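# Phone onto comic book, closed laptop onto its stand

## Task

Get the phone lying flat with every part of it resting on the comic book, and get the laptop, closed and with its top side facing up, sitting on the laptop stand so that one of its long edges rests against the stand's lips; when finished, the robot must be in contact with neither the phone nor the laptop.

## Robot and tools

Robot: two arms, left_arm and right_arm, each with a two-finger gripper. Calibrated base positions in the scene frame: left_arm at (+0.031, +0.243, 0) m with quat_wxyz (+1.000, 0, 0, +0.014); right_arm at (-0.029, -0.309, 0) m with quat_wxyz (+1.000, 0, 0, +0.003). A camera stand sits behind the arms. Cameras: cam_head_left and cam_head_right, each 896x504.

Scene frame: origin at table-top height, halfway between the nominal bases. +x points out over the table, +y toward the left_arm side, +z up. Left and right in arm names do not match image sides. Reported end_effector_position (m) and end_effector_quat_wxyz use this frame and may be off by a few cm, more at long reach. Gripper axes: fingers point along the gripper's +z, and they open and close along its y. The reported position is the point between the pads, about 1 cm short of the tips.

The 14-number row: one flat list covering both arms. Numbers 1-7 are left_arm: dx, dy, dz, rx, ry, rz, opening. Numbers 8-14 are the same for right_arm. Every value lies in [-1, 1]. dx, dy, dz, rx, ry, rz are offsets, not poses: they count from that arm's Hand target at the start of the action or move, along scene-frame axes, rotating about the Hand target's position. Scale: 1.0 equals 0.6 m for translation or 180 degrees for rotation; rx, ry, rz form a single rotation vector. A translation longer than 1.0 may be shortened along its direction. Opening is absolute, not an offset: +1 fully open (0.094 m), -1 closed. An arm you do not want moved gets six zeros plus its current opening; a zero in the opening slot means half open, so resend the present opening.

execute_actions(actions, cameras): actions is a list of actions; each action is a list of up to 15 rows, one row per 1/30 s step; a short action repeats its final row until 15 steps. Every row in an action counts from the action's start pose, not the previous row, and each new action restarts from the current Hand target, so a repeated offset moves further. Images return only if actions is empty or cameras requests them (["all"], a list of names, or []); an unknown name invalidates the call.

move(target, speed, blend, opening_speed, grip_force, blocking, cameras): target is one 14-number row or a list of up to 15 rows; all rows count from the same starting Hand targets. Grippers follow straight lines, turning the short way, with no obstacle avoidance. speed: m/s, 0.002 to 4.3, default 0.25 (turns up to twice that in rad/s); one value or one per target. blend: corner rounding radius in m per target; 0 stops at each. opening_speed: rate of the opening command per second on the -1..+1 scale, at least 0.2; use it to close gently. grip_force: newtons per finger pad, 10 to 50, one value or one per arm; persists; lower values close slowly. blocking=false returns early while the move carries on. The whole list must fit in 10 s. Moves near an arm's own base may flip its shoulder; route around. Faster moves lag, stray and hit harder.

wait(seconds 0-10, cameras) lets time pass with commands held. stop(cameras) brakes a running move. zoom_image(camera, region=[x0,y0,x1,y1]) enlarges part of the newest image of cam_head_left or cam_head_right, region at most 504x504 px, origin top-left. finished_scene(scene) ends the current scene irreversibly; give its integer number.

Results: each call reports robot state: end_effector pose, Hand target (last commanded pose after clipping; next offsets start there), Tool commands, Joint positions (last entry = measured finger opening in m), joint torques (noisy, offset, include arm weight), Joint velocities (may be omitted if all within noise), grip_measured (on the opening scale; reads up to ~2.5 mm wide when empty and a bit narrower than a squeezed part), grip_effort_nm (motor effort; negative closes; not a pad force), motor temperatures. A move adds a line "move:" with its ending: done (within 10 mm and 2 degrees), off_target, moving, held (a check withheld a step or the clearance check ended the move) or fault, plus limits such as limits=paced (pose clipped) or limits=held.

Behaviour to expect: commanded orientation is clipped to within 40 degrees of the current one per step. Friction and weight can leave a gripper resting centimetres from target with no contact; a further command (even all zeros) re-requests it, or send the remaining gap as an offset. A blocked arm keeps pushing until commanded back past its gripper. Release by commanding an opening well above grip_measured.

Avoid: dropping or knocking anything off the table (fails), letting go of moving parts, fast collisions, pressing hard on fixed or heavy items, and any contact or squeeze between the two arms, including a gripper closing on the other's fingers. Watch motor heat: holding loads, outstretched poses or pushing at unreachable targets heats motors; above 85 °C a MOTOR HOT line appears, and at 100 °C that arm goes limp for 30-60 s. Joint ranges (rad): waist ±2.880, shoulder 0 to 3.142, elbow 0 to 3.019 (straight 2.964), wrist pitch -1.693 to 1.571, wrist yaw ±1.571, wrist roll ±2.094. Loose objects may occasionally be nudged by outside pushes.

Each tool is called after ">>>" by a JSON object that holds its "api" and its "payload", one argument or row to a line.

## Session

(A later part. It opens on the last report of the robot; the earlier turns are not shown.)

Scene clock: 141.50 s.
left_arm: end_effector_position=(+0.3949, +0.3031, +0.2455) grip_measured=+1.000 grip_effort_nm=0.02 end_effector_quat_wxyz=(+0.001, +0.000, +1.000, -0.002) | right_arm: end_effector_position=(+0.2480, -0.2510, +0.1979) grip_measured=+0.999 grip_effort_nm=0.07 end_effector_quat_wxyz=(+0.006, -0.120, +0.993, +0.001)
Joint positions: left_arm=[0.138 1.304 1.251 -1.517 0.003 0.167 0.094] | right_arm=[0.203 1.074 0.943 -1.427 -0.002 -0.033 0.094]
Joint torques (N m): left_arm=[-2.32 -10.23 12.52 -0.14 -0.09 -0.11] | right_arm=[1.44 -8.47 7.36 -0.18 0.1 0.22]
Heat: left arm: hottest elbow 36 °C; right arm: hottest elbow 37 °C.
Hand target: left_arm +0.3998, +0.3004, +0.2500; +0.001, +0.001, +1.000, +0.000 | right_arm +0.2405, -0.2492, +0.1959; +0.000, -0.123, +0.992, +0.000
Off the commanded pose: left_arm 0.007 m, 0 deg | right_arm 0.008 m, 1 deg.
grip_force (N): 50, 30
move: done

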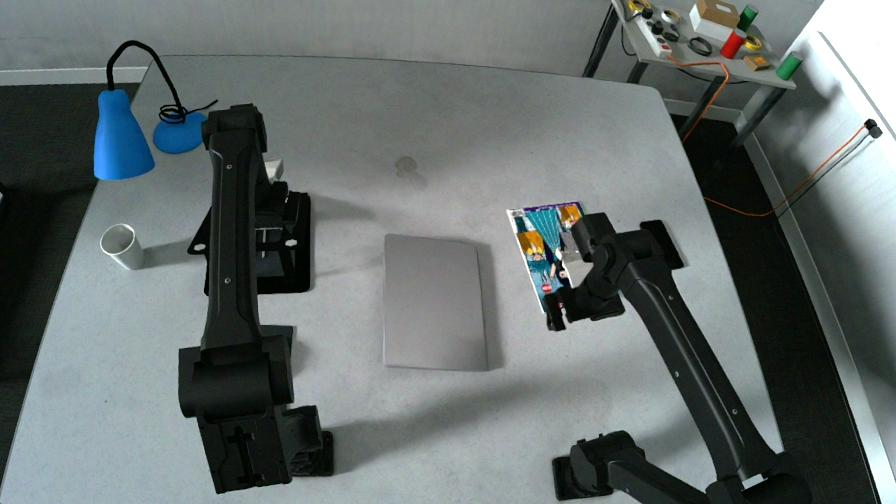

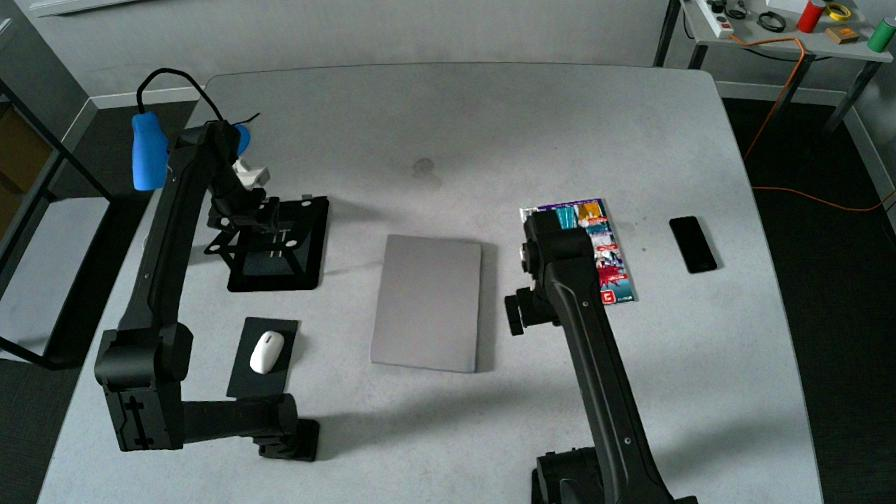

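>>> {"api": "move", "payload": {
  "target": [0,0,0,0,0,0,1,0.456,-0.543,-0.14,0,0,0,1],
  "cameras": ["all"]
}}

>>> {"api": "zoom_image", "payload": {
  "camera": "cam_head_left",
  "region": [610, 190, 710, 290]
}}

Scene clock: 150.80 s.
left_arm: end_effector_position=(+0.3949, +0.3031, +0.2455) grip_measured=+1.000 grip_effort_nm=0.02 end_effector_quat_wxyz=(+0.001, +0.000, +1.000, -0.002) | right_arm: end_effector_position=(+0.4989, -0.5643, +0.1063) grip_measured=+0.999 grip_effort_nm=0.07 end_effector_quat_wxyz=(-0.009, -0.122, +0.993, +0.004)
Joint positions: left_arm=[0.138 1.304 1.251 -1.517 0.003 0.167 0.094] | right_arm=[-0.454 1.945 1.669 -1.315 0.002 -0.692 0.094]
Joint torques (N m): left_arm=[-2.08 -10.46 12.57 -0.05 -0.12 -0.03] | right_arm=[0.09 -20.01 12.25 -0.06 -0.08 0.1]
Heat: left arm: hottest elbow 36 °C; right arm: hottest elbow 37 °C.
Hand target: left_arm +0.3998, +0.3004, +0.2500; +0.001, +0.001, +1.000, +0.000 | right_arm +0.5141, -0.5749, +0.1119; +0.000, -0.123, +0.992, +0.000
Off the commanded pose: left_arm 0.007 m, 0 deg | right_arm 0.019 m, 1 deg.
grip_force (N): 50, 30
move: off_target (right_arm)

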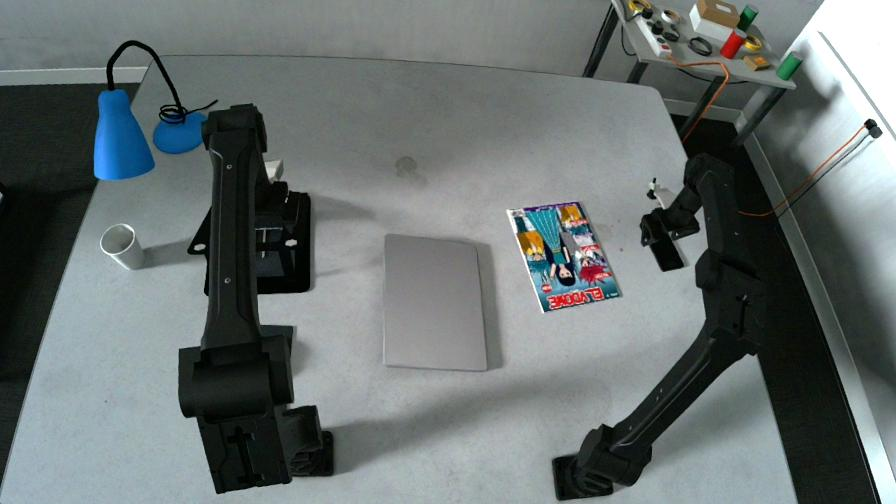

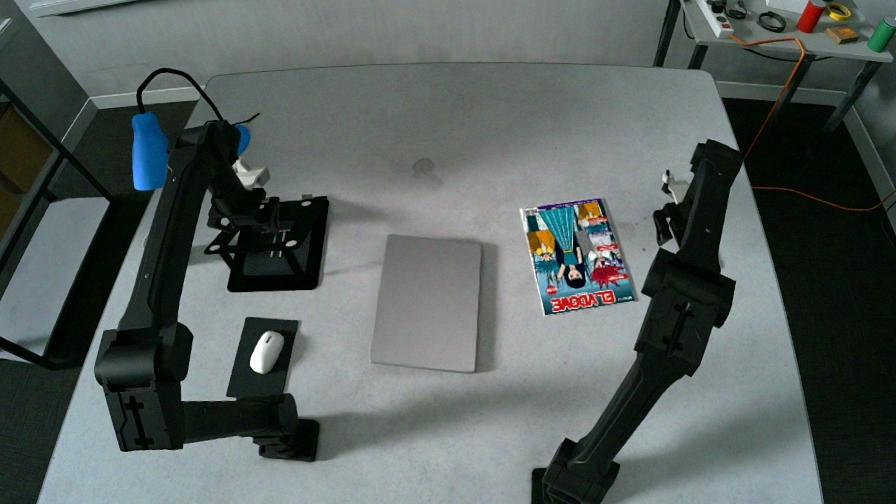

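Scaled by 5.040.

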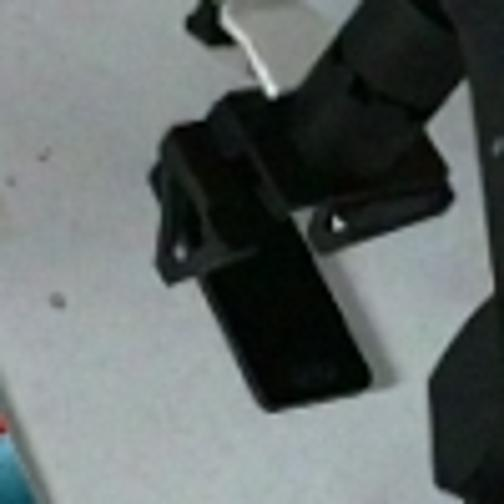

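>>> {"api": "move", "payload": {
  "target": [0,0,0,0,0,0,1,0.02,-0.03,-0.09,0,0,0,1],
  "cameras": ["cam_head_left"],
  "speed": 0.12
}}

>>> {"api": "zoom_image", "payload": {
  "camera": "cam_head_left",
  "region": [620, 200, 710, 290]
}}

Scene clock: 166.87 s.
left_arm: end_effector_position=(+0.3949, +0.3031, +0.2455) grip_measured=+1.000 grip_effort_nm=0.02 end_effector_quat_wxyz=(+0.001, +0.000, +1.000, -0.002) | right_arm: end_effector_position=(+0.5074, -0.5765, +0.0506) grip_measured=+0.999 grip_effort_nm=0.07 end_effector_quat_wxyz=(-0.020, -0.125, +0.992, +0.012)
Joint positions: left_arm=[0.138 1.304 1.251 -1.517 0.003 0.167 0.094] | right_arm=[-0.466 2.043 1.672 -1.246 0.002 -0.71 0.094]
Joint torques (N m): left_arm=[-2.84 -10.58 12.52 -0.25 -0.08 -0.08] | right_arm=[-0.21 -21.07 11.78 0.39 -0.08 0.05]
Heat: left arm: hottest elbow 37 °C; right arm: hottest elbow 41 °C.
Hand target: left_arm +0.3998, +0.3004, +0.2500; +0.001, +0.001, +1.000, +0.000 | right_arm +0.5261, -0.5929, +0.0581; +0.000, -0.123, +0.992, +0.000
Off the commanded pose: left_arm 0.007 m, 0 deg | right_arm 0.026 m, 3 deg.
grip_force (N): 50, 30
move: off_target (right_arm)
Images, in order (width x height): cam_head_left 896x504.

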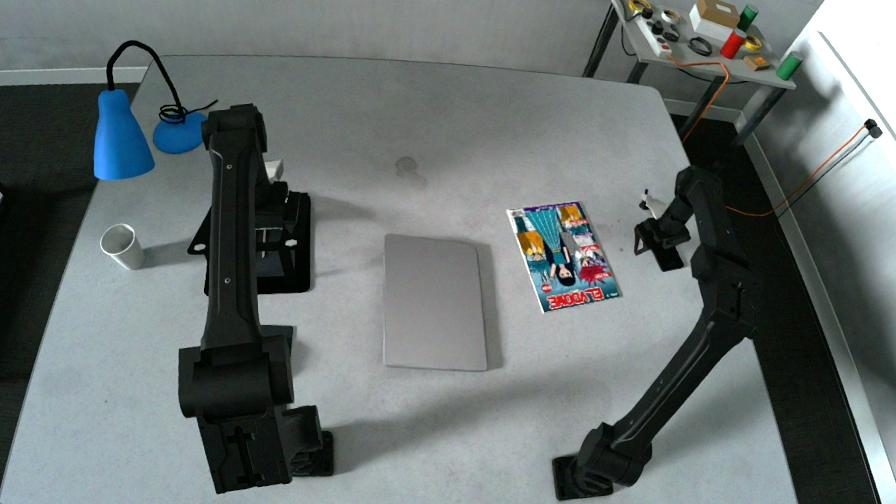

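Scaled by 5.600.

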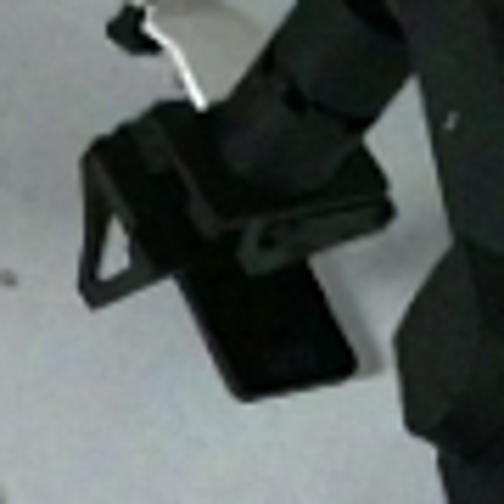

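>>> {"api": "zoom_image", "payload": {
  "camera": "cam_head_left",
  "region": [640, 215, 700, 275]
}}

>>> {"api": "execute_actions", "payload": {
  "actions": []
}}

>>> {"api": "zoom_image", "payload": {
  "camera": "cam_head_right",
  "region": [190, 180, 290, 280]
}}

Scaled by 8.400.

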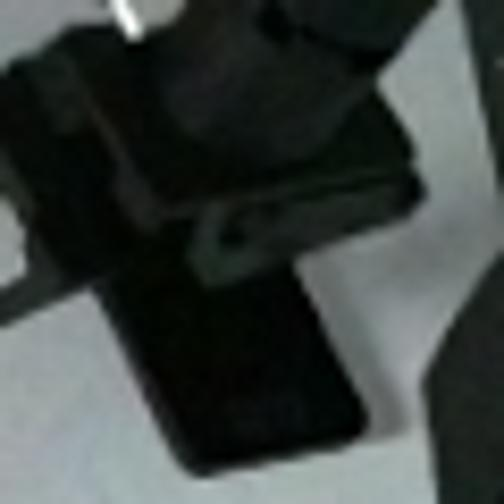

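Scene clock: 178.93 s.
left_arm: end_effector_position=(+0.3949, +0.3031, +0.2455) grip_measured=+1.000 grip_effort_nm=0.02 end_effector_quat_wxyz=(+0.001, +0.000, +1.000, -0.002) | right_arm: end_effector_position=(+0.5074, -0.5765, +0.0506) grip_measured=+0.999 grip_effort_nm=0.07 end_effector_quat_wxyz=(-0.020, -0.125, +0.992, +0.012)
Joint positions: left_arm=[0.138 1.304 1.251 -1.517 0.003 0.167 0.094] | right_arm=[-0.466 2.043 1.672 -1.246 0.002 -0.71 0.094]
Joint velocities: within noise
Joint torques (N m): left_arm=[-2.08 -10.23 12.41 -0.16 -0.1 -0.08] | right_arm=[-0.15 -21.83 11.75 0.4 -0.08 0.09]
Motor temperatures (°C): left_arm=[23 26 37 24 27 24 27] | right_arm=[27 36 40 25 24 23 25]
Heat: left arm: hottest elbow 37 °C; right arm: hottest elbow 40 °C.
Hand target: left_arm +0.3998, +0.3004, +0.2500; +0.001, +0.001, +1.000, +0.000 | right_arm +0.5261, -0.5929, +0.0581; +0.000, -0.123, +0.992, +0.000
Tool commands: left_gripper/opening=+1.0 right_gripper/opening=+1.0
Off the commanded pose: left_arm 0.007 m, 0 deg | right_arm 0.026 m, 3 deg.
grip_force (N): 50, 30

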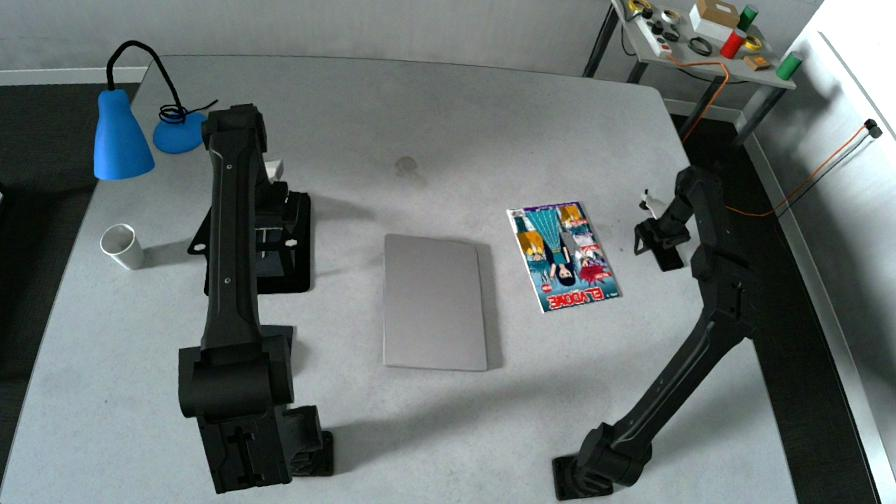

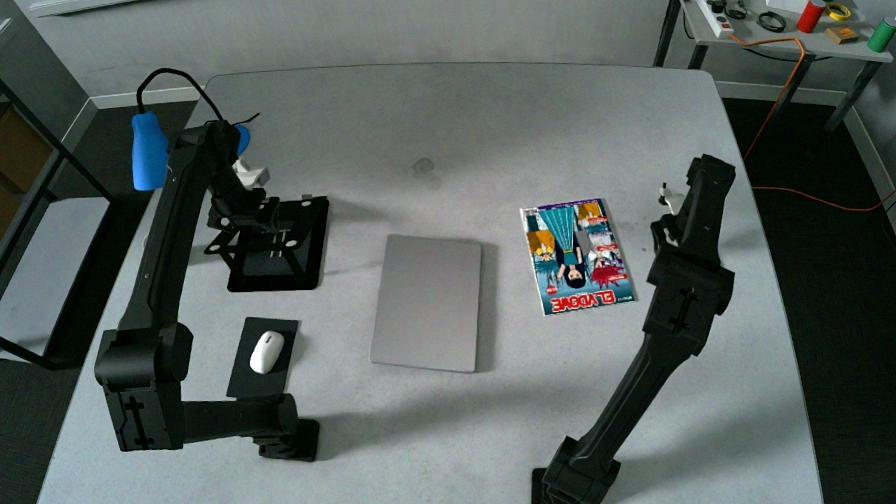

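Scaled by 5.040.

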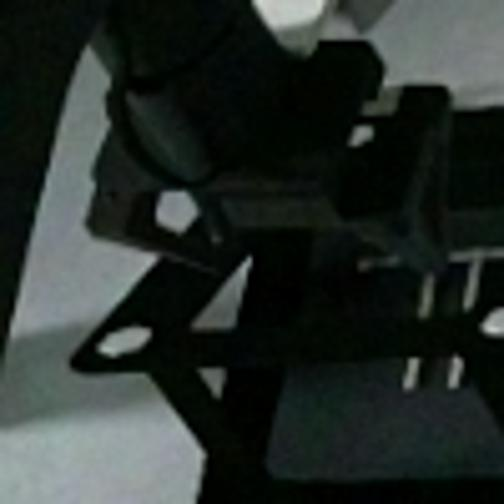

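>>> {"api": "move", "payload": {
  "target": [0,0,0,0,0,0,1,0.035,-0.078,0.0,0,0,0,1],
  "cameras": ["cam_head_left"],
  "speed": 0.12
}}

>>> {"api": "zoom_image", "payload": {
  "camera": "cam_head_left",
  "region": [620, 200, 710, 290]
}}

Scene clock: 192.03 s.
left_arm: end_effector_position=(+0.3949, +0.3031, +0.2455) grip_measured=+1.000 grip_effort_nm=0.02 end_effector_quat_wxyz=(+0.001, +0.000, +1.000, -0.002) | right_arm: end_effector_position=(+0.5336, -0.6292, +0.0559) grip_measured=+0.999 grip_effort_nm=0.07 end_effector_quat_wxyz=(-0.007, -0.121, +0.993, +0.004)
Joint positions: left_arm=[0.138 1.304 1.251 -1.517 0.003 0.167 0.094] | right_arm=[-0.521 2.145 1.86 -1.302 0.002 -0.758 0.094]
Joint torques (N m): left_arm=[-1.85 -9.47 12.51 -0.12 -0.11 -0.09] | right_arm=[0.21 -22.71 12.23 -0.34 -0.08 0.1]
Heat: left arm: hottest elbow 37 °C; right arm: hottest elbow 40 °C.
Hand target: left_arm +0.3998, +0.3004, +0.2500; +0.001, +0.001, +1.000, +0.000 | right_arm +0.5471, -0.6397, +0.0579; +0.000, -0.123, +0.992, +0.000
Off the commanded pose: left_arm 0.007 m, 0 deg | right_arm 0.017 m, 1 deg.
grip_force (N): 50, 30
move: off_target (right_arm)
Images, in order (width x height): cam_head_left 896x504.

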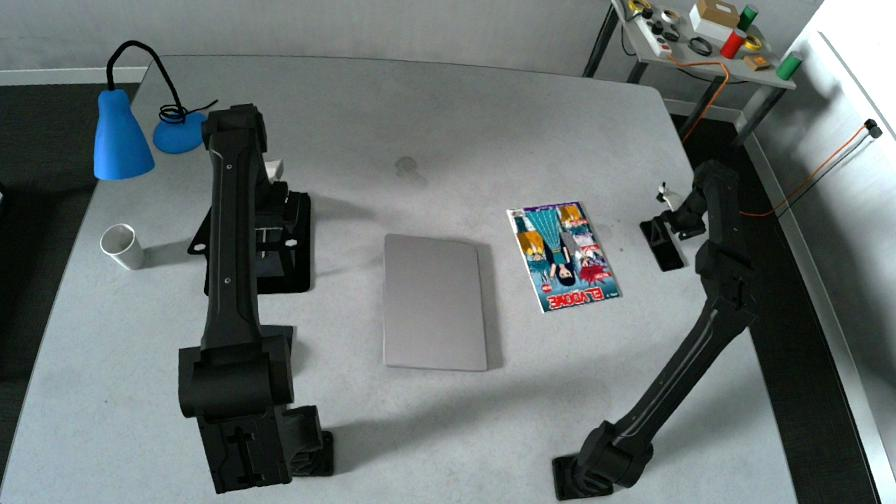

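Scaled by 5.600.

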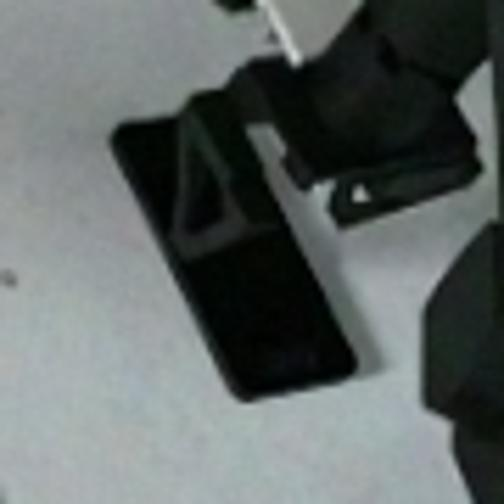

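>>> {"api": "move", "payload": {
  "target": [0,0,0,0,0,0,1,0,0,0.02,0,0,0,0],
  "cameras": ["cam_head_left"]
}}

>>> {"api": "zoom_image", "payload": {
  "camera": "cam_head_left",
  "region": [620, 200, 710, 290]
}}

>>> {"api": "move", "payload": {
  "target": [0,0,0,0,0,0,1,0,0,0,0,0,0,-1],
  "cameras": ["cam_head_left"]
}}

>>> {"api": "zoom_image", "payload": {
  "camera": "cam_head_left",
  "region": [620, 200, 710, 290]
}}

Scene clock: 213.70 s.
left_arm: end_effector_position=(+0.3949, +0.3031, +0.2455) grip_measured=+1.000 grip_effort_nm=0.02 end_effector_quat_wxyz=(+0.001, +0.000, +1.000, -0.002) | right_arm: end_effector_position=(+0.5331, -0.6289, +0.0623) grip_measured=+0.001 grip_effort_nm=-0.08 end_effector_quat_wxyz=(-0.011, -0.121, +0.993, +0.007)
Joint positions: left_arm=[0.138 1.304 1.251 -1.517 0.003 0.167 0.094] | right_arm=[-0.521 2.145 1.877 -1.329 0.002 -0.759 0.047]
Joint torques (N m): left_arm=[-2.37 -9.93 12.52 -0.13 -0.12 -0.08] | right_arm=[0.21 -23.71 12.29 -0.25 -0.08 0.09]
Heat: left arm: hottest elbow 37 °C; right arm: hottest elbow 44 °C.
Hand target: left_arm +0.3998, +0.3004, +0.2500; +0.001, +0.001, +1.000, +0.000 | right_arm +0.5471, -0.6397, +0.0699; +0.000, -0.123, +0.992, +0.000
Off the commanded pose: left_arm 0.007 m, 0 deg | right_arm 0.019 m, 2 deg.
grip_force (N): 50, 30
move: off_target (right_arm)
Images, in order (width x height): cam_head_left 896x504.

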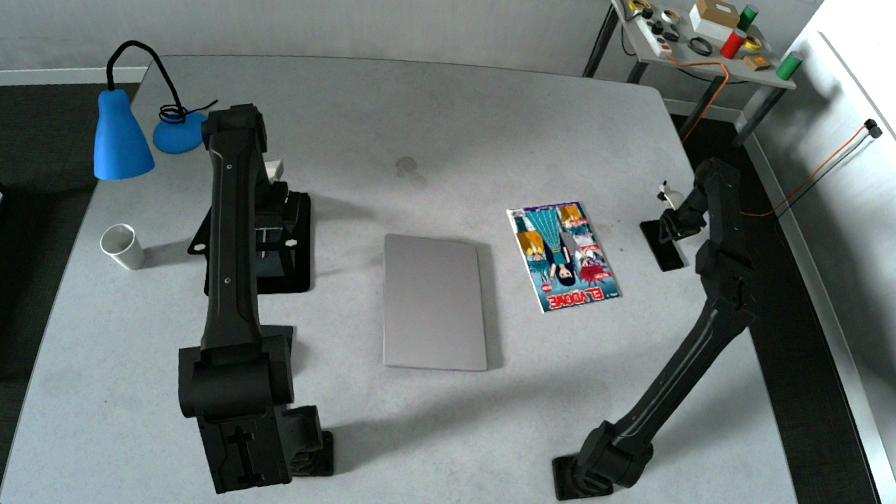

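Scaled by 5.600.

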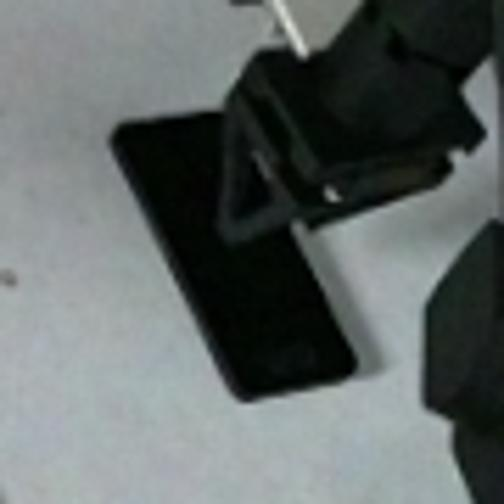

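Scene clock: 216.37 s.
left_arm: end_effector_position=(+0.3949, +0.3031, +0.2455) grip_measured=+1.000 grip_effort_nm=0.02 end_effector_quat_wxyz=(+0.001, +0.000, +1.000, -0.002) | right_arm: end_effector_position=(+0.5331, -0.6289, +0.0623) grip_measured=-0.991 grip_effort_nm=-0.50 end_effector_quat_wxyz=(-0.011, -0.121, +0.993, +0.007)
Joint positions: left_arm=[0.138 1.304 1.251 -1.517 0.003 0.167 0.094] | right_arm=[-0.521 2.145 1.877 -1.329 0.002 -0.759 0]
Joint torques (N m): left_arm=[-2.55 -9.93 12.38 -0.09 -0.11 -0.04] | right_arm=[0.21 -23.65 12.26 -0.29 -0.08 0.09]
Heat: left arm: hottest elbow 37 °C; right arm: hottest elbow 44 °C.
Hand target: left_arm +0.3998, +0.3004, +0.2500; +0.001, +0.001, +1.000, +0.000 | right_arm +0.5471, -0.6397, +0.0699; +0.000, -0.123, +0.992, +0.000
Off the commanded pose: left_arm 0.007 m, 0 deg | right_arm 0.019 m, 2 deg.
grip_force (N): 50, 30
move: off_target (right_arm)
Images, in order (width x height): cam_head_left 896x504.

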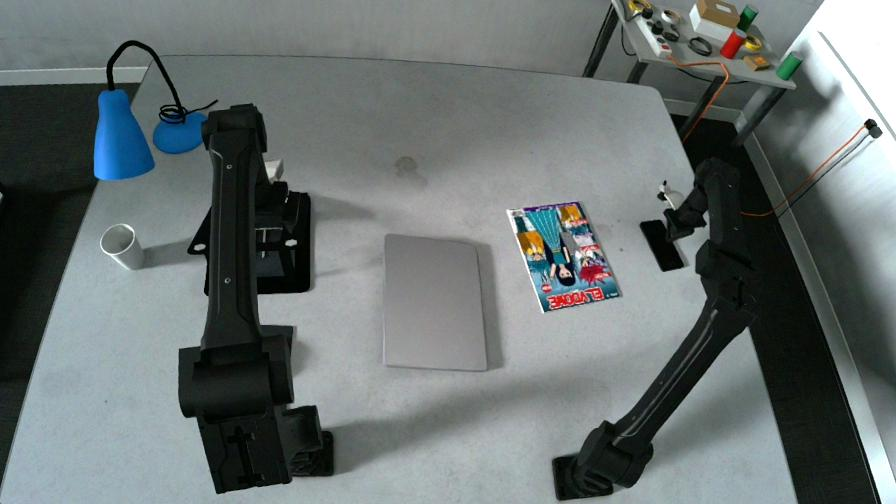

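Scaled by 5.600.

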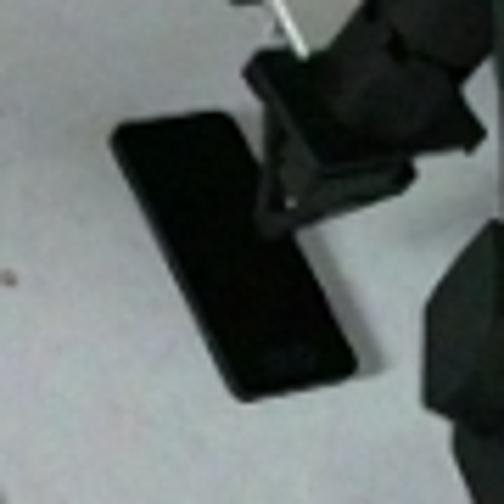

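>>> {"api": "move", "payload": {
  "target": [0,0,0,0,0,0,1,0.008,-0.03,-0.045,0,0,0,1],
  "cameras": ["cam_head_left"],
  "speed": 0.12
}}

>>> {"api": "zoom_image", "payload": {
  "camera": "cam_head_left",
  "region": [620, 200, 710, 290]
}}

Scene clock: 221.27 s.
left_arm: end_effector_position=(+0.3949, +0.3031, +0.2455) grip_measured=+1.000 grip_effort_nm=0.02 end_effector_quat_wxyz=(+0.001, +0.000, +1.000, -0.002) | right_arm: end_effector_position=(+0.5368, -0.6413, +0.0402) grip_measured=+0.999 grip_effort_nm=0.07 end_effector_quat_wxyz=(-0.016, -0.124, +0.992, +0.010)
Joint positions: left_arm=[0.138 1.304 1.251 -1.517 0.003 0.167 0.094] | right_arm=[-0.535 2.198 1.908 -1.318 0.002 -0.778 0.094]
Joint torques (N m): left_arm=[-2.26 -10.11 12.42 -0.01 -0.1 -0.08] | right_arm=[-0.26 -23.82 12.07 0.32 -0.08 0.08]
Motor temperatures (°C): left_arm=[23 26 37 24 27 24 27] | right_arm=[27 36 45 25 24 23 25]
Heat: left arm: hottest elbow 37 °C; right arm: hottest elbow 45 °C.
Hand target: left_arm +0.3998, +0.3004, +0.2500; +0.001, +0.001, +1.000, +0.000 | right_arm +0.5519, -0.6578, +0.0429; +0.000, -0.123, +0.992, +0.000
Off the commanded pose: left_arm 0.007 m, 0 deg | right_arm 0.023 m, 2 deg.
grip_force (N): 50, 30
move: off_target (right_arm)
Images, in order (width x height): cam_head_left 896x504.

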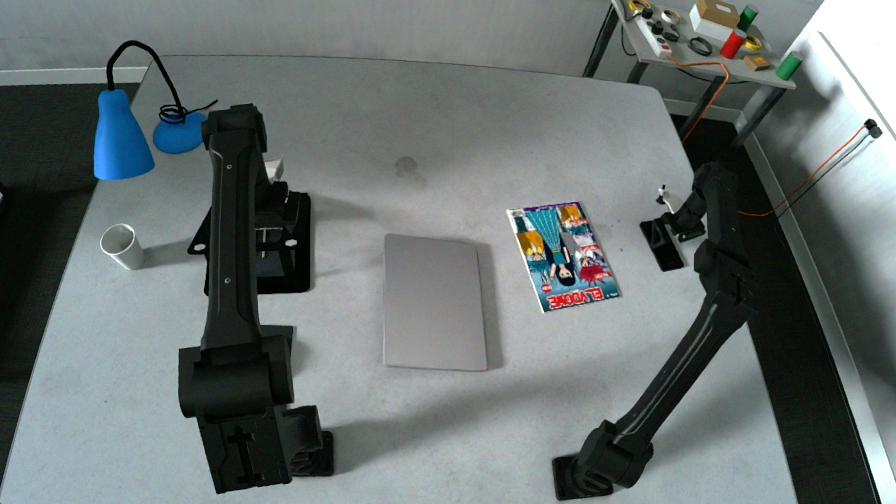

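Scaled by 5.600.

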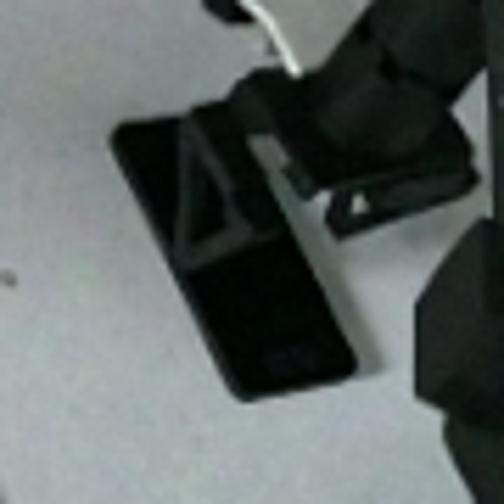

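>>> {"api": "move", "payload": {
  "target": [0,0,0,0,0,0,1,0.003,-0.01,-0.018,0,0,0,1],
  "cameras": ["cam_head_left"],
  "speed": 0.08
}}

>>> {"api": "zoom_image", "payload": {
  "camera": "cam_head_left",
  "region": [620, 200, 710, 290]
}}

Scene clock: 225.03 s.
left_arm: end_effector_position=(+0.3949, +0.3031, +0.2455) grip_measured=+1.000 grip_effort_nm=0.02 end_effector_quat_wxyz=(+0.001, +0.000, +1.000, -0.002) | right_arm: end_effector_position=(+0.5382, -0.6460, +0.0316) grip_measured=+0.999 grip_effort_nm=0.07 end_effector_quat_wxyz=(-0.015, -0.125, +0.992, +0.010)
Joint positions: left_arm=[0.138 1.304 1.251 -1.517 0.003 0.167 0.094] | right_arm=[-0.54 2.215 1.915 -1.308 0.002 -0.784 0.094]
Joint torques (N m): left_arm=[-2.55 -10.46 12.38 -0.14 -0.13 -0.1] | right_arm=[-0.26 -23.82 12.44 0.36 -0.08 0.1]
Heat: left arm: hottest elbow 37 °C; right arm: hottest elbow 44 °C.
Hand target: left_arm +0.3998, +0.3004, +0.2500; +0.001, +0.001, +1.000, +0.000 | right_arm +0.5536, -0.6638, +0.0321; +0.000, -0.123, +0.992, +0.000
Off the commanded pose: left_arm 0.007 m, 0 deg | right_arm 0.024 m, 2 deg.
grip_force (N): 50, 30
move: off_target (right_arm)
Images, in order (width x height): cam_head_left 896x504.

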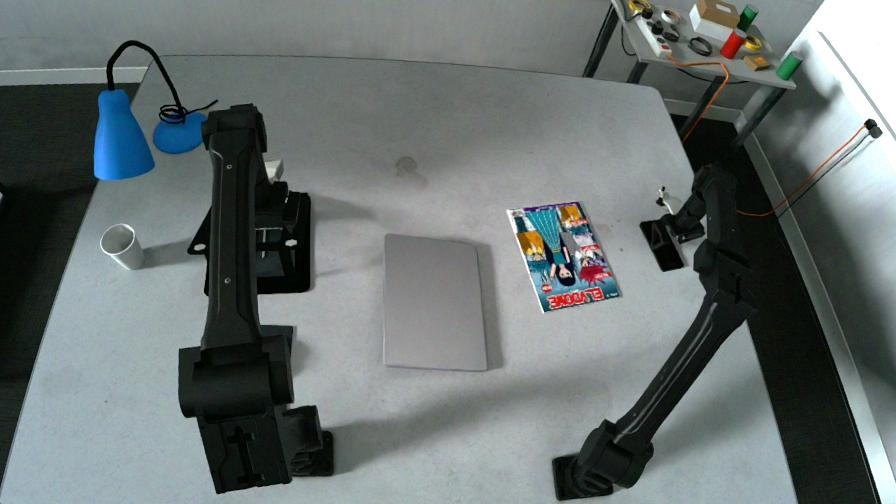

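Scaled by 5.600.

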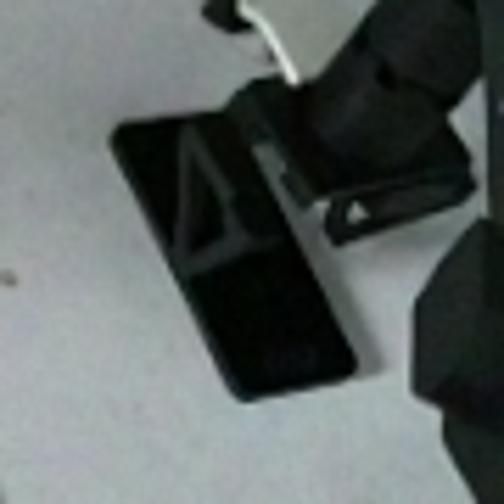

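>>> {"api": "move", "payload": {
  "target": [0,0,0,0,0,0,1,0.002,-0.008,-0.02,0,0,0,1],
  "cameras": ["cam_head_left"],
  "speed": 0.06
}}

>>> {"api": "zoom_image", "payload": {
  "camera": "cam_head_left",
  "region": [620, 200, 710, 290]
}}

Scene clock: 229.30 s.
left_arm: end_effector_position=(+0.3949, +0.3031, +0.2455) grip_measured=+1.000 grip_effort_nm=0.02 end_effector_quat_wxyz=(+0.001, +0.000, +1.000, -0.002) | right_arm: end_effector_position=(+0.5406, -0.6508, +0.0210) grip_measured=+0.999 grip_effort_nm=0.07 end_effector_quat_wxyz=(-0.014, -0.125, +0.992, +0.010)
Joint positions: left_arm=[0.138 1.304 1.251 -1.517 0.003 0.167 0.094] | right_arm=[-0.544 2.236 1.923 -1.292 0.002 -0.79 0.094]
Joint torques (N m): left_arm=[-2.49 -9.7 12.34 0.13 -0.08 -0.08] | right_arm=[-0.38 -23.77 12.15 0.38 -0.08 0.08]
Heat: left arm: hottest elbow 37 °C; right arm: hottest elbow 44 °C.
Hand target: left_arm +0.3998, +0.3004, +0.2500; +0.001, +0.001, +1.000, +0.000 | right_arm +0.5550, -0.6684, +0.0202; +0.000, -0.123, +0.992, +0.000
Off the commanded pose: left_arm 0.007 m, 0 deg | right_arm 0.023 m, 2 deg.
grip_force (N): 50, 30
move: off_target (right_arm)
Images, in order (width x height): cam_head_left 896x504.

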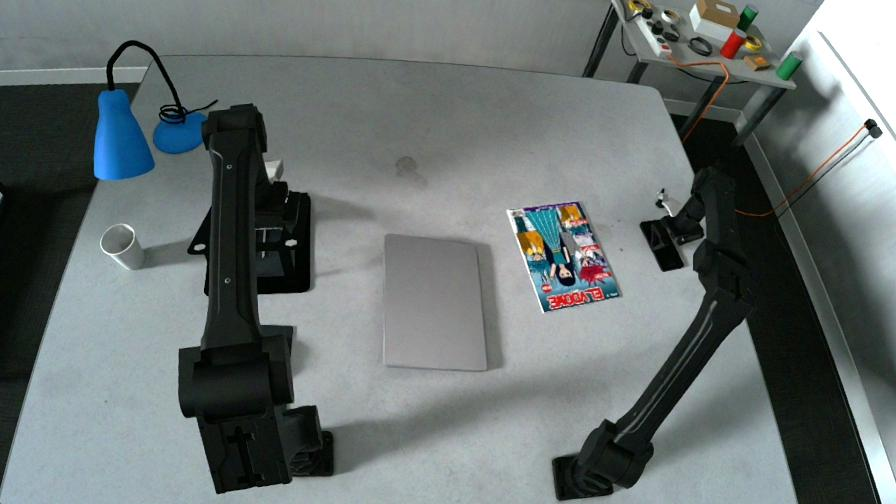

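Scaled by 5.600.

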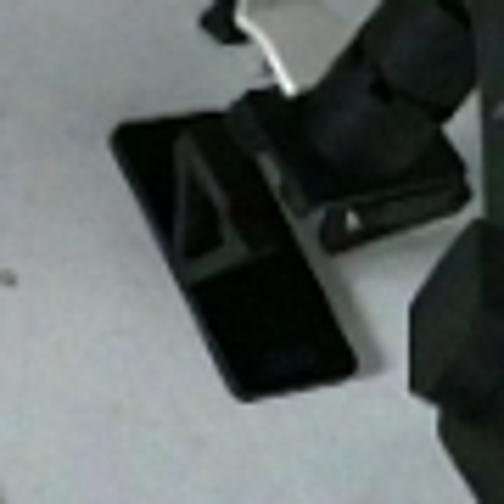

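>>> {"api": "move", "payload": {
  "target": [0,0,0,0,0,0,1,0.0,-0.002,-0.018,0,0,0,1],
  "cameras": ["cam_head_left"],
  "speed": 0.04
}}

>>> {"api": "zoom_image", "payload": {
  "camera": "cam_head_left",
  "region": [620, 200, 710, 290]
}}

Scene clock: 233.67 s.
left_arm: end_effector_position=(+0.3949, +0.3031, +0.2455) grip_measured=+1.000 grip_effort_nm=0.02 end_effector_quat_wxyz=(+0.001, +0.000, +1.000, -0.002) | right_arm: end_effector_position=(+0.5428, -0.6521, +0.0195) grip_measured=+0.999 grip_effort_nm=0.06 end_effector_quat_wxyz=(-0.010, -0.126, +0.992, +0.007)
Joint positions: left_arm=[0.138 1.304 1.251 -1.517 0.003 0.167 0.094] | right_arm=[-0.545 2.238 1.923 -1.28 0.001 -0.792 0.094]
Joint torques (N m): left_arm=[-2.14 -10.34 12.21 0.13 -0.09 -0.07] | right_arm=[-0.32 -22.95 11.51 0.7 -0.01 0.09]
Heat: left arm: hottest elbow 37 °C; right arm: hottest elbow 45 °C.
Hand target: left_arm +0.3998, +0.3004, +0.2500; +0.001, +0.001, +1.000, +0.000 | right_arm +0.5549, -0.6699, +0.0095; +0.000, -0.123, +0.992, +0.000
Off the commanded pose: left_arm 0.007 m, 0 deg | right_arm 0.024 m, 1 deg.
grip_force (N): 50, 30
move: off_target (right_arm)
Images, in order (width x height): cam_head_left 896x504.

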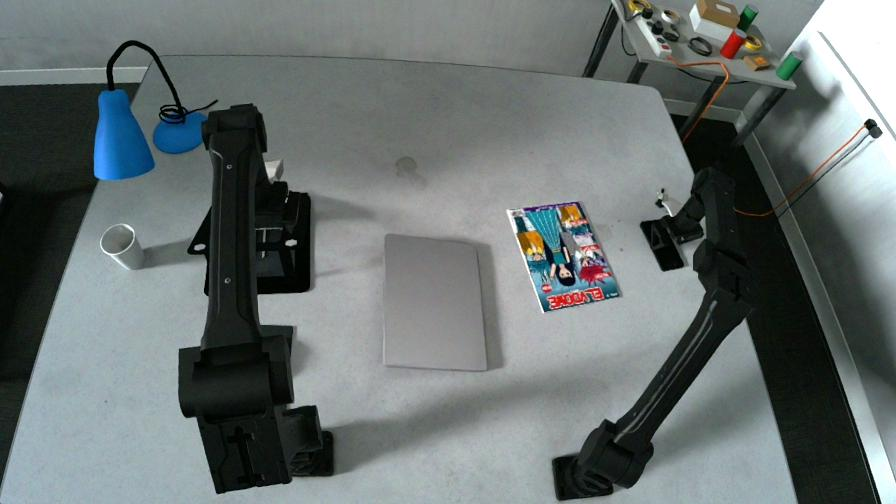

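Scaled by 5.600.

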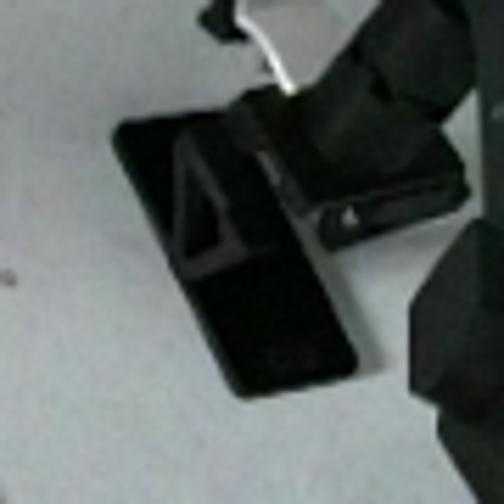

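>>> {"api": "move", "payload": {
  "target": [
    [0,0,0,0,0,0,1,-0.002,0.012,0.022,0,0,0,1],
    [0,0,0,0,0,0,1,-0.002,0.012,0.0,0,0,0,1]
  ],
  "cameras": ["cam_head_left"],
  "speed": 0.05
}}

>>> {"api": "zoom_image", "payload": {
  "camera": "cam_head_left",
  "region": [620, 200, 710, 290]
}}

Scene clock: 239.67 s.
left_arm: end_effector_position=(+0.3949, +0.3031, +0.2455) grip_measured=+1.000 grip_effort_nm=0.02 end_effector_quat_wxyz=(+0.001, +0.000, +1.000, -0.002) | right_arm: end_effector_position=(+0.5449, -0.6534, +0.0194) grip_measured=+0.999 grip_effort_nm=0.06 end_effector_quat_wxyz=(-0.006, -0.126, +0.992, +0.004)
Joint positions: left_arm=[0.138 1.304 1.251 -1.517 0.003 0.167 0.094] | right_arm=[-0.545 2.238 1.923 -1.271 0.001 -0.792 0.094]
Joint torques (N m): left_arm=[-2.08 -10.05 12.45 0.03 -0.13 -0.05] | right_arm=[0.15 -23.94 9.99 0.76 -0.03 0.16]
Heat: left arm: hottest elbow 37 °C; right arm: hottest elbow 45 °C.
Hand target: left_arm +0.3998, +0.3004, +0.2500; +0.001, +0.001, +1.000, +0.000 | right_arm +0.5537, -0.6626, +0.0095; +0.000, -0.123, +0.992, +0.000
Off the commanded pose: left_arm 0.007 m, 0 deg | right_arm 0.016 m, 1 deg.
grip_force (N): 50, 30
move: off_target (right_arm)
Images, in order (width x height): cam_head_left 896x504.

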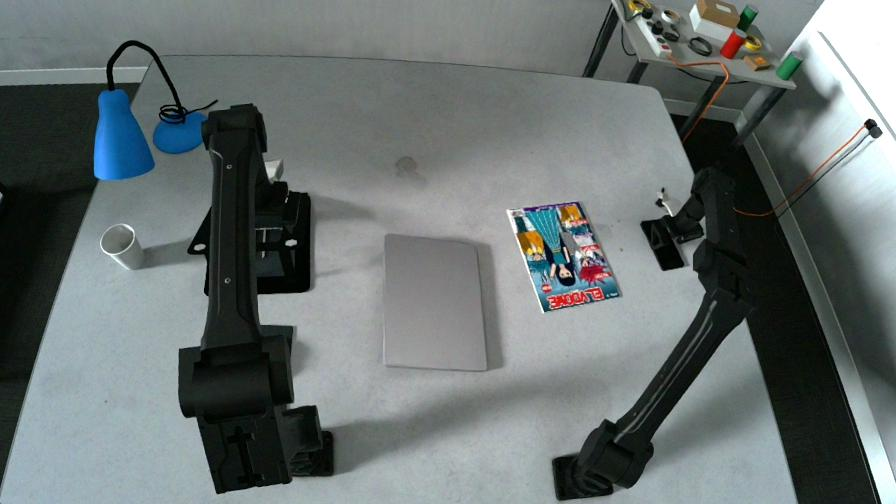

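Scaled by 5.600.

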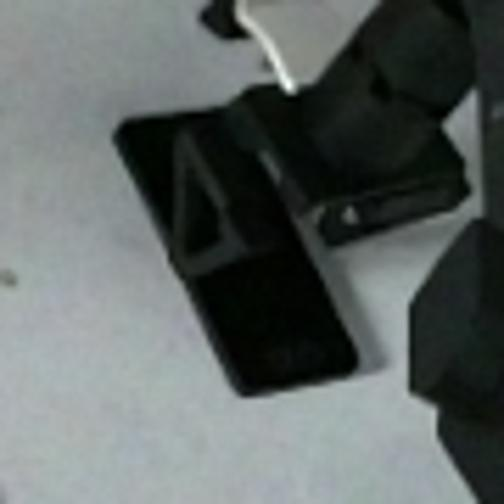

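>>> {"api": "move", "payload": {
  "target": [
    [0,0,0,0,0,0,1,0.0,0.03,0.07,0,0,0,1],
    [0,0,0,0,0,0,1,-0.004,0.01,0.0,0,0,0,1]
  ],
  "cameras": ["cam_head_left"],
  "speed": 0.08
}}

>>> {"api": "zoom_image", "payload": {
  "camera": "cam_head_left",
  "region": [620, 200, 710, 290]
}}

Scene clock: 244.67 s.
left_arm: end_effector_position=(+0.3949, +0.3031, +0.2455) grip_measured=+1.000 grip_effort_nm=0.02 end_effector_quat_wxyz=(+0.001, +0.000, +1.000, -0.002) | right_arm: end_effector_position=(+0.5500, -0.6526, +0.0249) grip_measured=+0.999 grip_effort_nm=0.06 end_effector_quat_wxyz=(+0.002, -0.122, +0.993, -0.002)
Joint positions: left_arm=[0.138 1.304 1.251 -1.517 0.003 0.167 0.094] | right_arm=[-0.54 2.23 1.923 -1.258 0.001 -0.778 0.094]
Joint torques (N m): left_arm=[-1.85 -9.88 12.38 0.12 -0.09 -0.07] | right_arm=[0.32 -24.41 8.2 0.65 -0.03 0.08]
Heat: left arm: hottest elbow 37 °C; right arm: hottest elbow 45 °C.
Hand target: left_arm +0.3998, +0.3004, +0.2500; +0.001, +0.001, +1.000, +0.000 | right_arm +0.5513, -0.6567, +0.0094; +0.000, -0.123, +0.992, +0.000
Off the commanded pose: left_arm 0.007 m, 0 deg | right_arm 0.016 m, 0 deg.
grip_force (N): 50, 30
move: off_target (right_arm)
Images, in order (width x height): cam_head_left 896x504.

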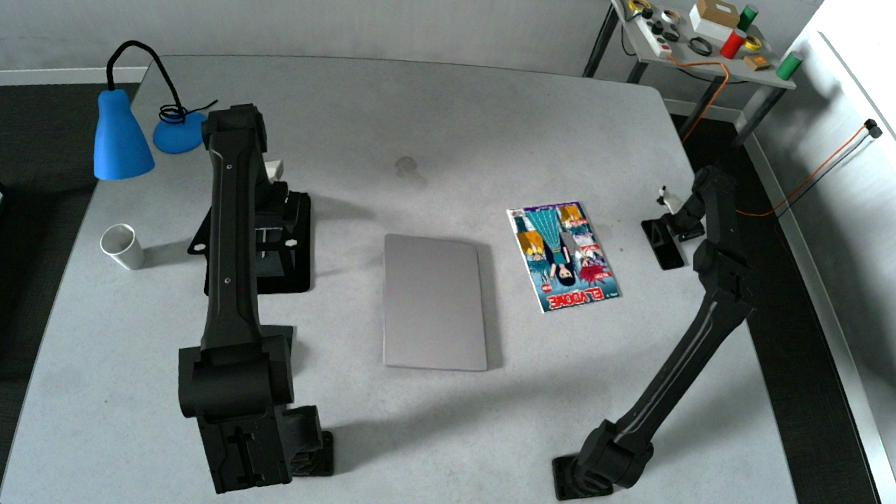

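Scaled by 5.600.

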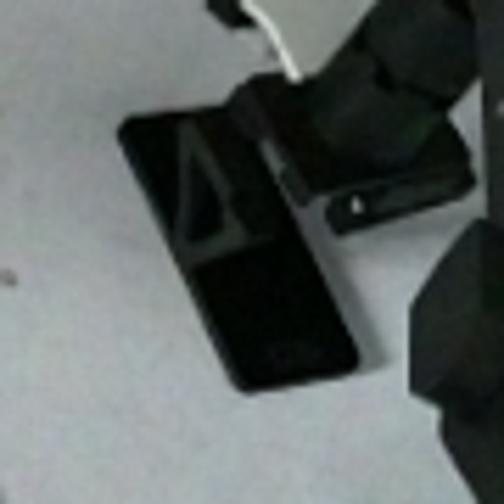

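>>> {"api": "move", "payload": {
  "target": [0,0,0,0,0,0,1,-0.02,0.045,0.06,0,0,0,1],
  "cameras": ["cam_head_left"],
  "speed": 0.1
}}

>>> {"api": "zoom_image", "payload": {
  "camera": "cam_head_left",
  "region": [620, 200, 710, 290]
}}

Scene clock: 248.73 s.
left_arm: end_effector_position=(+0.3949, +0.3031, +0.2455) grip_measured=+1.000 grip_effort_nm=0.02 end_effector_quat_wxyz=(+0.001, +0.000, +1.000, -0.002) | right_arm: end_effector_position=(+0.5406, -0.6387, +0.0396) grip_measured=+0.999 grip_effort_nm=0.06 end_effector_quat_wxyz=(+0.001, -0.121, +0.993, -0.002)
Joint positions: left_arm=[0.138 1.304 1.251 -1.517 0.003 0.167 0.094] | right_arm=[-0.529 2.175 1.867 -1.258 0.001 -0.766 0.094]
Joint torques (N m): left_arm=[-2.37 -10.17 12.42 0.01 -0.12 -0.05] | right_arm=[1.32 -27.46 6.69 -0.1 -0.05 0.22]
Heat: left arm: hottest elbow 37 °C; right arm: hottest elbow 44 °C.
Hand target: left_arm +0.3998, +0.3004, +0.2500; +0.001, +0.001, +1.000, +0.000 | right_arm +0.5393, -0.6295, +0.0453; +0.000, -0.123, +0.992, +0.000
Off the commanded pose: left_arm 0.007 m, 0 deg | right_arm 0.011 m, 0 deg.
grip_force (N): 50, 30
move: off_target (right_arm)
Images, in order (width x height): cam_head_left 896x504.

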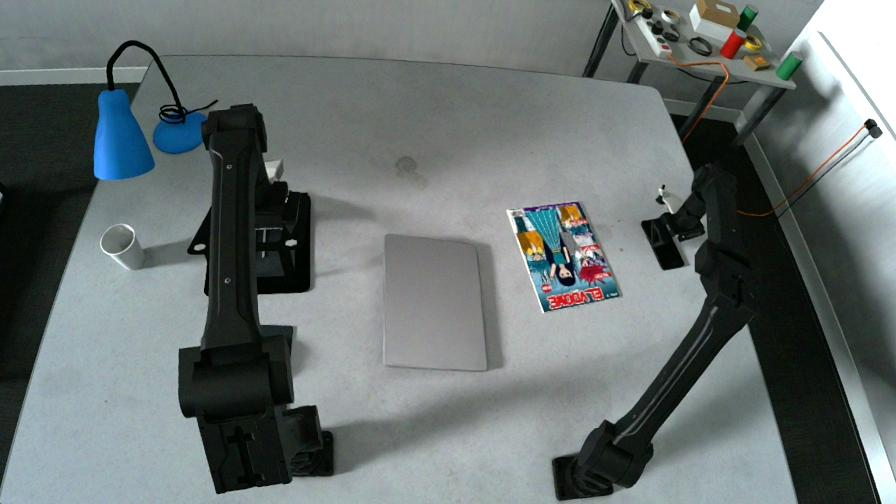

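Scaled by 5.600.

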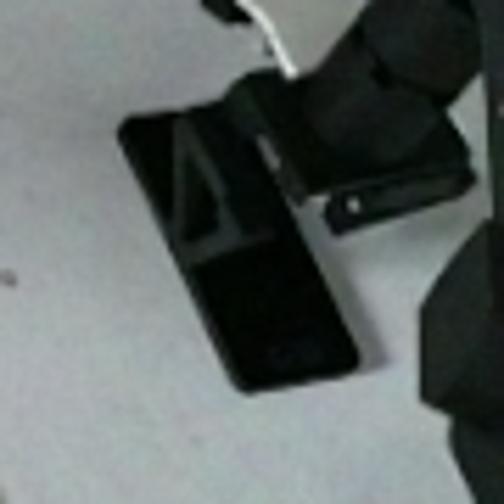

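>>> {"api": "move", "payload": {
  "target": [0,0,0,0,0,0,1,0.0,-0.04,-0.025,0,0,0,1],
  "speed": 0.08
}}

Scene clock: 255.47 s.
left_arm: end_effector_position=(+0.3949, +0.3031, +0.2455) grip_measured=+1.000 grip_effort_nm=0.02 end_effector_quat_wxyz=(+0.001, +0.000, +1.000, -0.002) | right_arm: end_effector_position=(+0.5375, -0.6439, +0.0396) grip_measured=+0.999 grip_effort_nm=0.06 end_effector_quat_wxyz=(+0.001, -0.125, +0.992, -0.002)
Joint positions: left_arm=[0.138 1.304 1.251 -1.517 0.003 0.167 0.094] | right_arm=[-0.538 2.175 1.867 -1.258 0.001 -0.782 0.094]
Joint torques (N m): left_arm=[-2.26 -10.4 12.29 -0.13 -0.09 -0.11] | right_arm=[-0.26 -23.59 9.55 0.16 -0.05 0.09]
Heat: left arm: hottest elbow 37 °C; right arm: hottest elbow 43 °C.
Hand target: left_arm +0.3998, +0.3004, +0.2500; +0.001, +0.001, +1.000, +0.000 | right_arm +0.5392, -0.6536, +0.0303; +0.000, -0.123, +0.992, +0.000
Off the commanded pose: left_arm 0.007 m, 0 deg | right_arm 0.013 m, 0 deg.
grip_force (N): 50, 30
move: off_target (right_arm)

>>> {"api": "move", "payload": {
  "target": [0,0,0,0,0,0,1,0.0,0,-0.04,0,0,0,1],
  "speed": 0.06,
  "cameras": ["cam_head_left"]
}}

>>> {"api": "zoom_image", "payload": {
  "camera": "cam_head_left",
  "region": [620, 200, 710, 290]
}}

Scene clock: 258.00 s.
left_arm: end_effector_position=(+0.3949, +0.3031, +0.2455) grip_measured=+1.000 grip_effort_nm=0.02 end_effector_quat_wxyz=(+0.001, +0.000, +1.000, -0.002) | right_arm: end_effector_position=(+0.5442, -0.6478, +0.0287) grip_measured=+0.999 grip_effort_nm=0.06 end_effector_quat_wxyz=(+0.009, -0.125, +0.992, -0.008)
Joint positions: left_arm=[0.138 1.304 1.251 -1.517 0.003 0.167 0.094] | right_arm=[-0.538 2.192 1.867 -1.221 0.001 -0.782 0.094]
Joint torques (N m): left_arm=[-2.14 -10.58 12.48 0.02 -0.11 -0.07] | right_arm=[-0.32 -23.59 7.65 0.55 -0.06 0.09]
Heat: left arm: hottest elbow 37 °C; right arm: hottest elbow 43 °C.
Hand target: left_arm +0.3998, +0.3004, +0.2500; +0.001, +0.001, +1.000, +0.000 | right_arm +0.5392, -0.6536, +0.0063; +0.000, -0.123, +0.992, +0.000
Off the commanded pose: left_arm 0.007 m, 0 deg | right_arm 0.024 m, 1 deg.
grip_force (N): 50, 30
move: off_target (right_arm)
Images, in order (width x height): cam_head_left 896x504.

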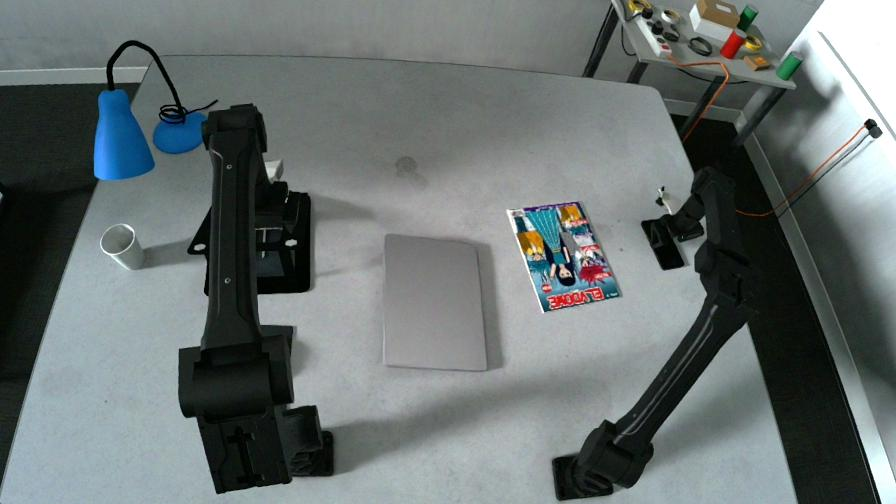

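Scaled by 5.600.

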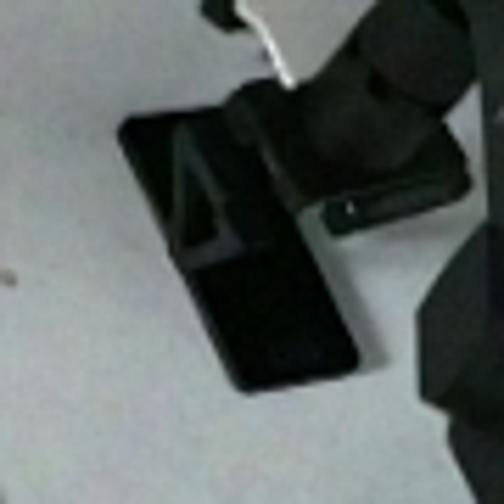

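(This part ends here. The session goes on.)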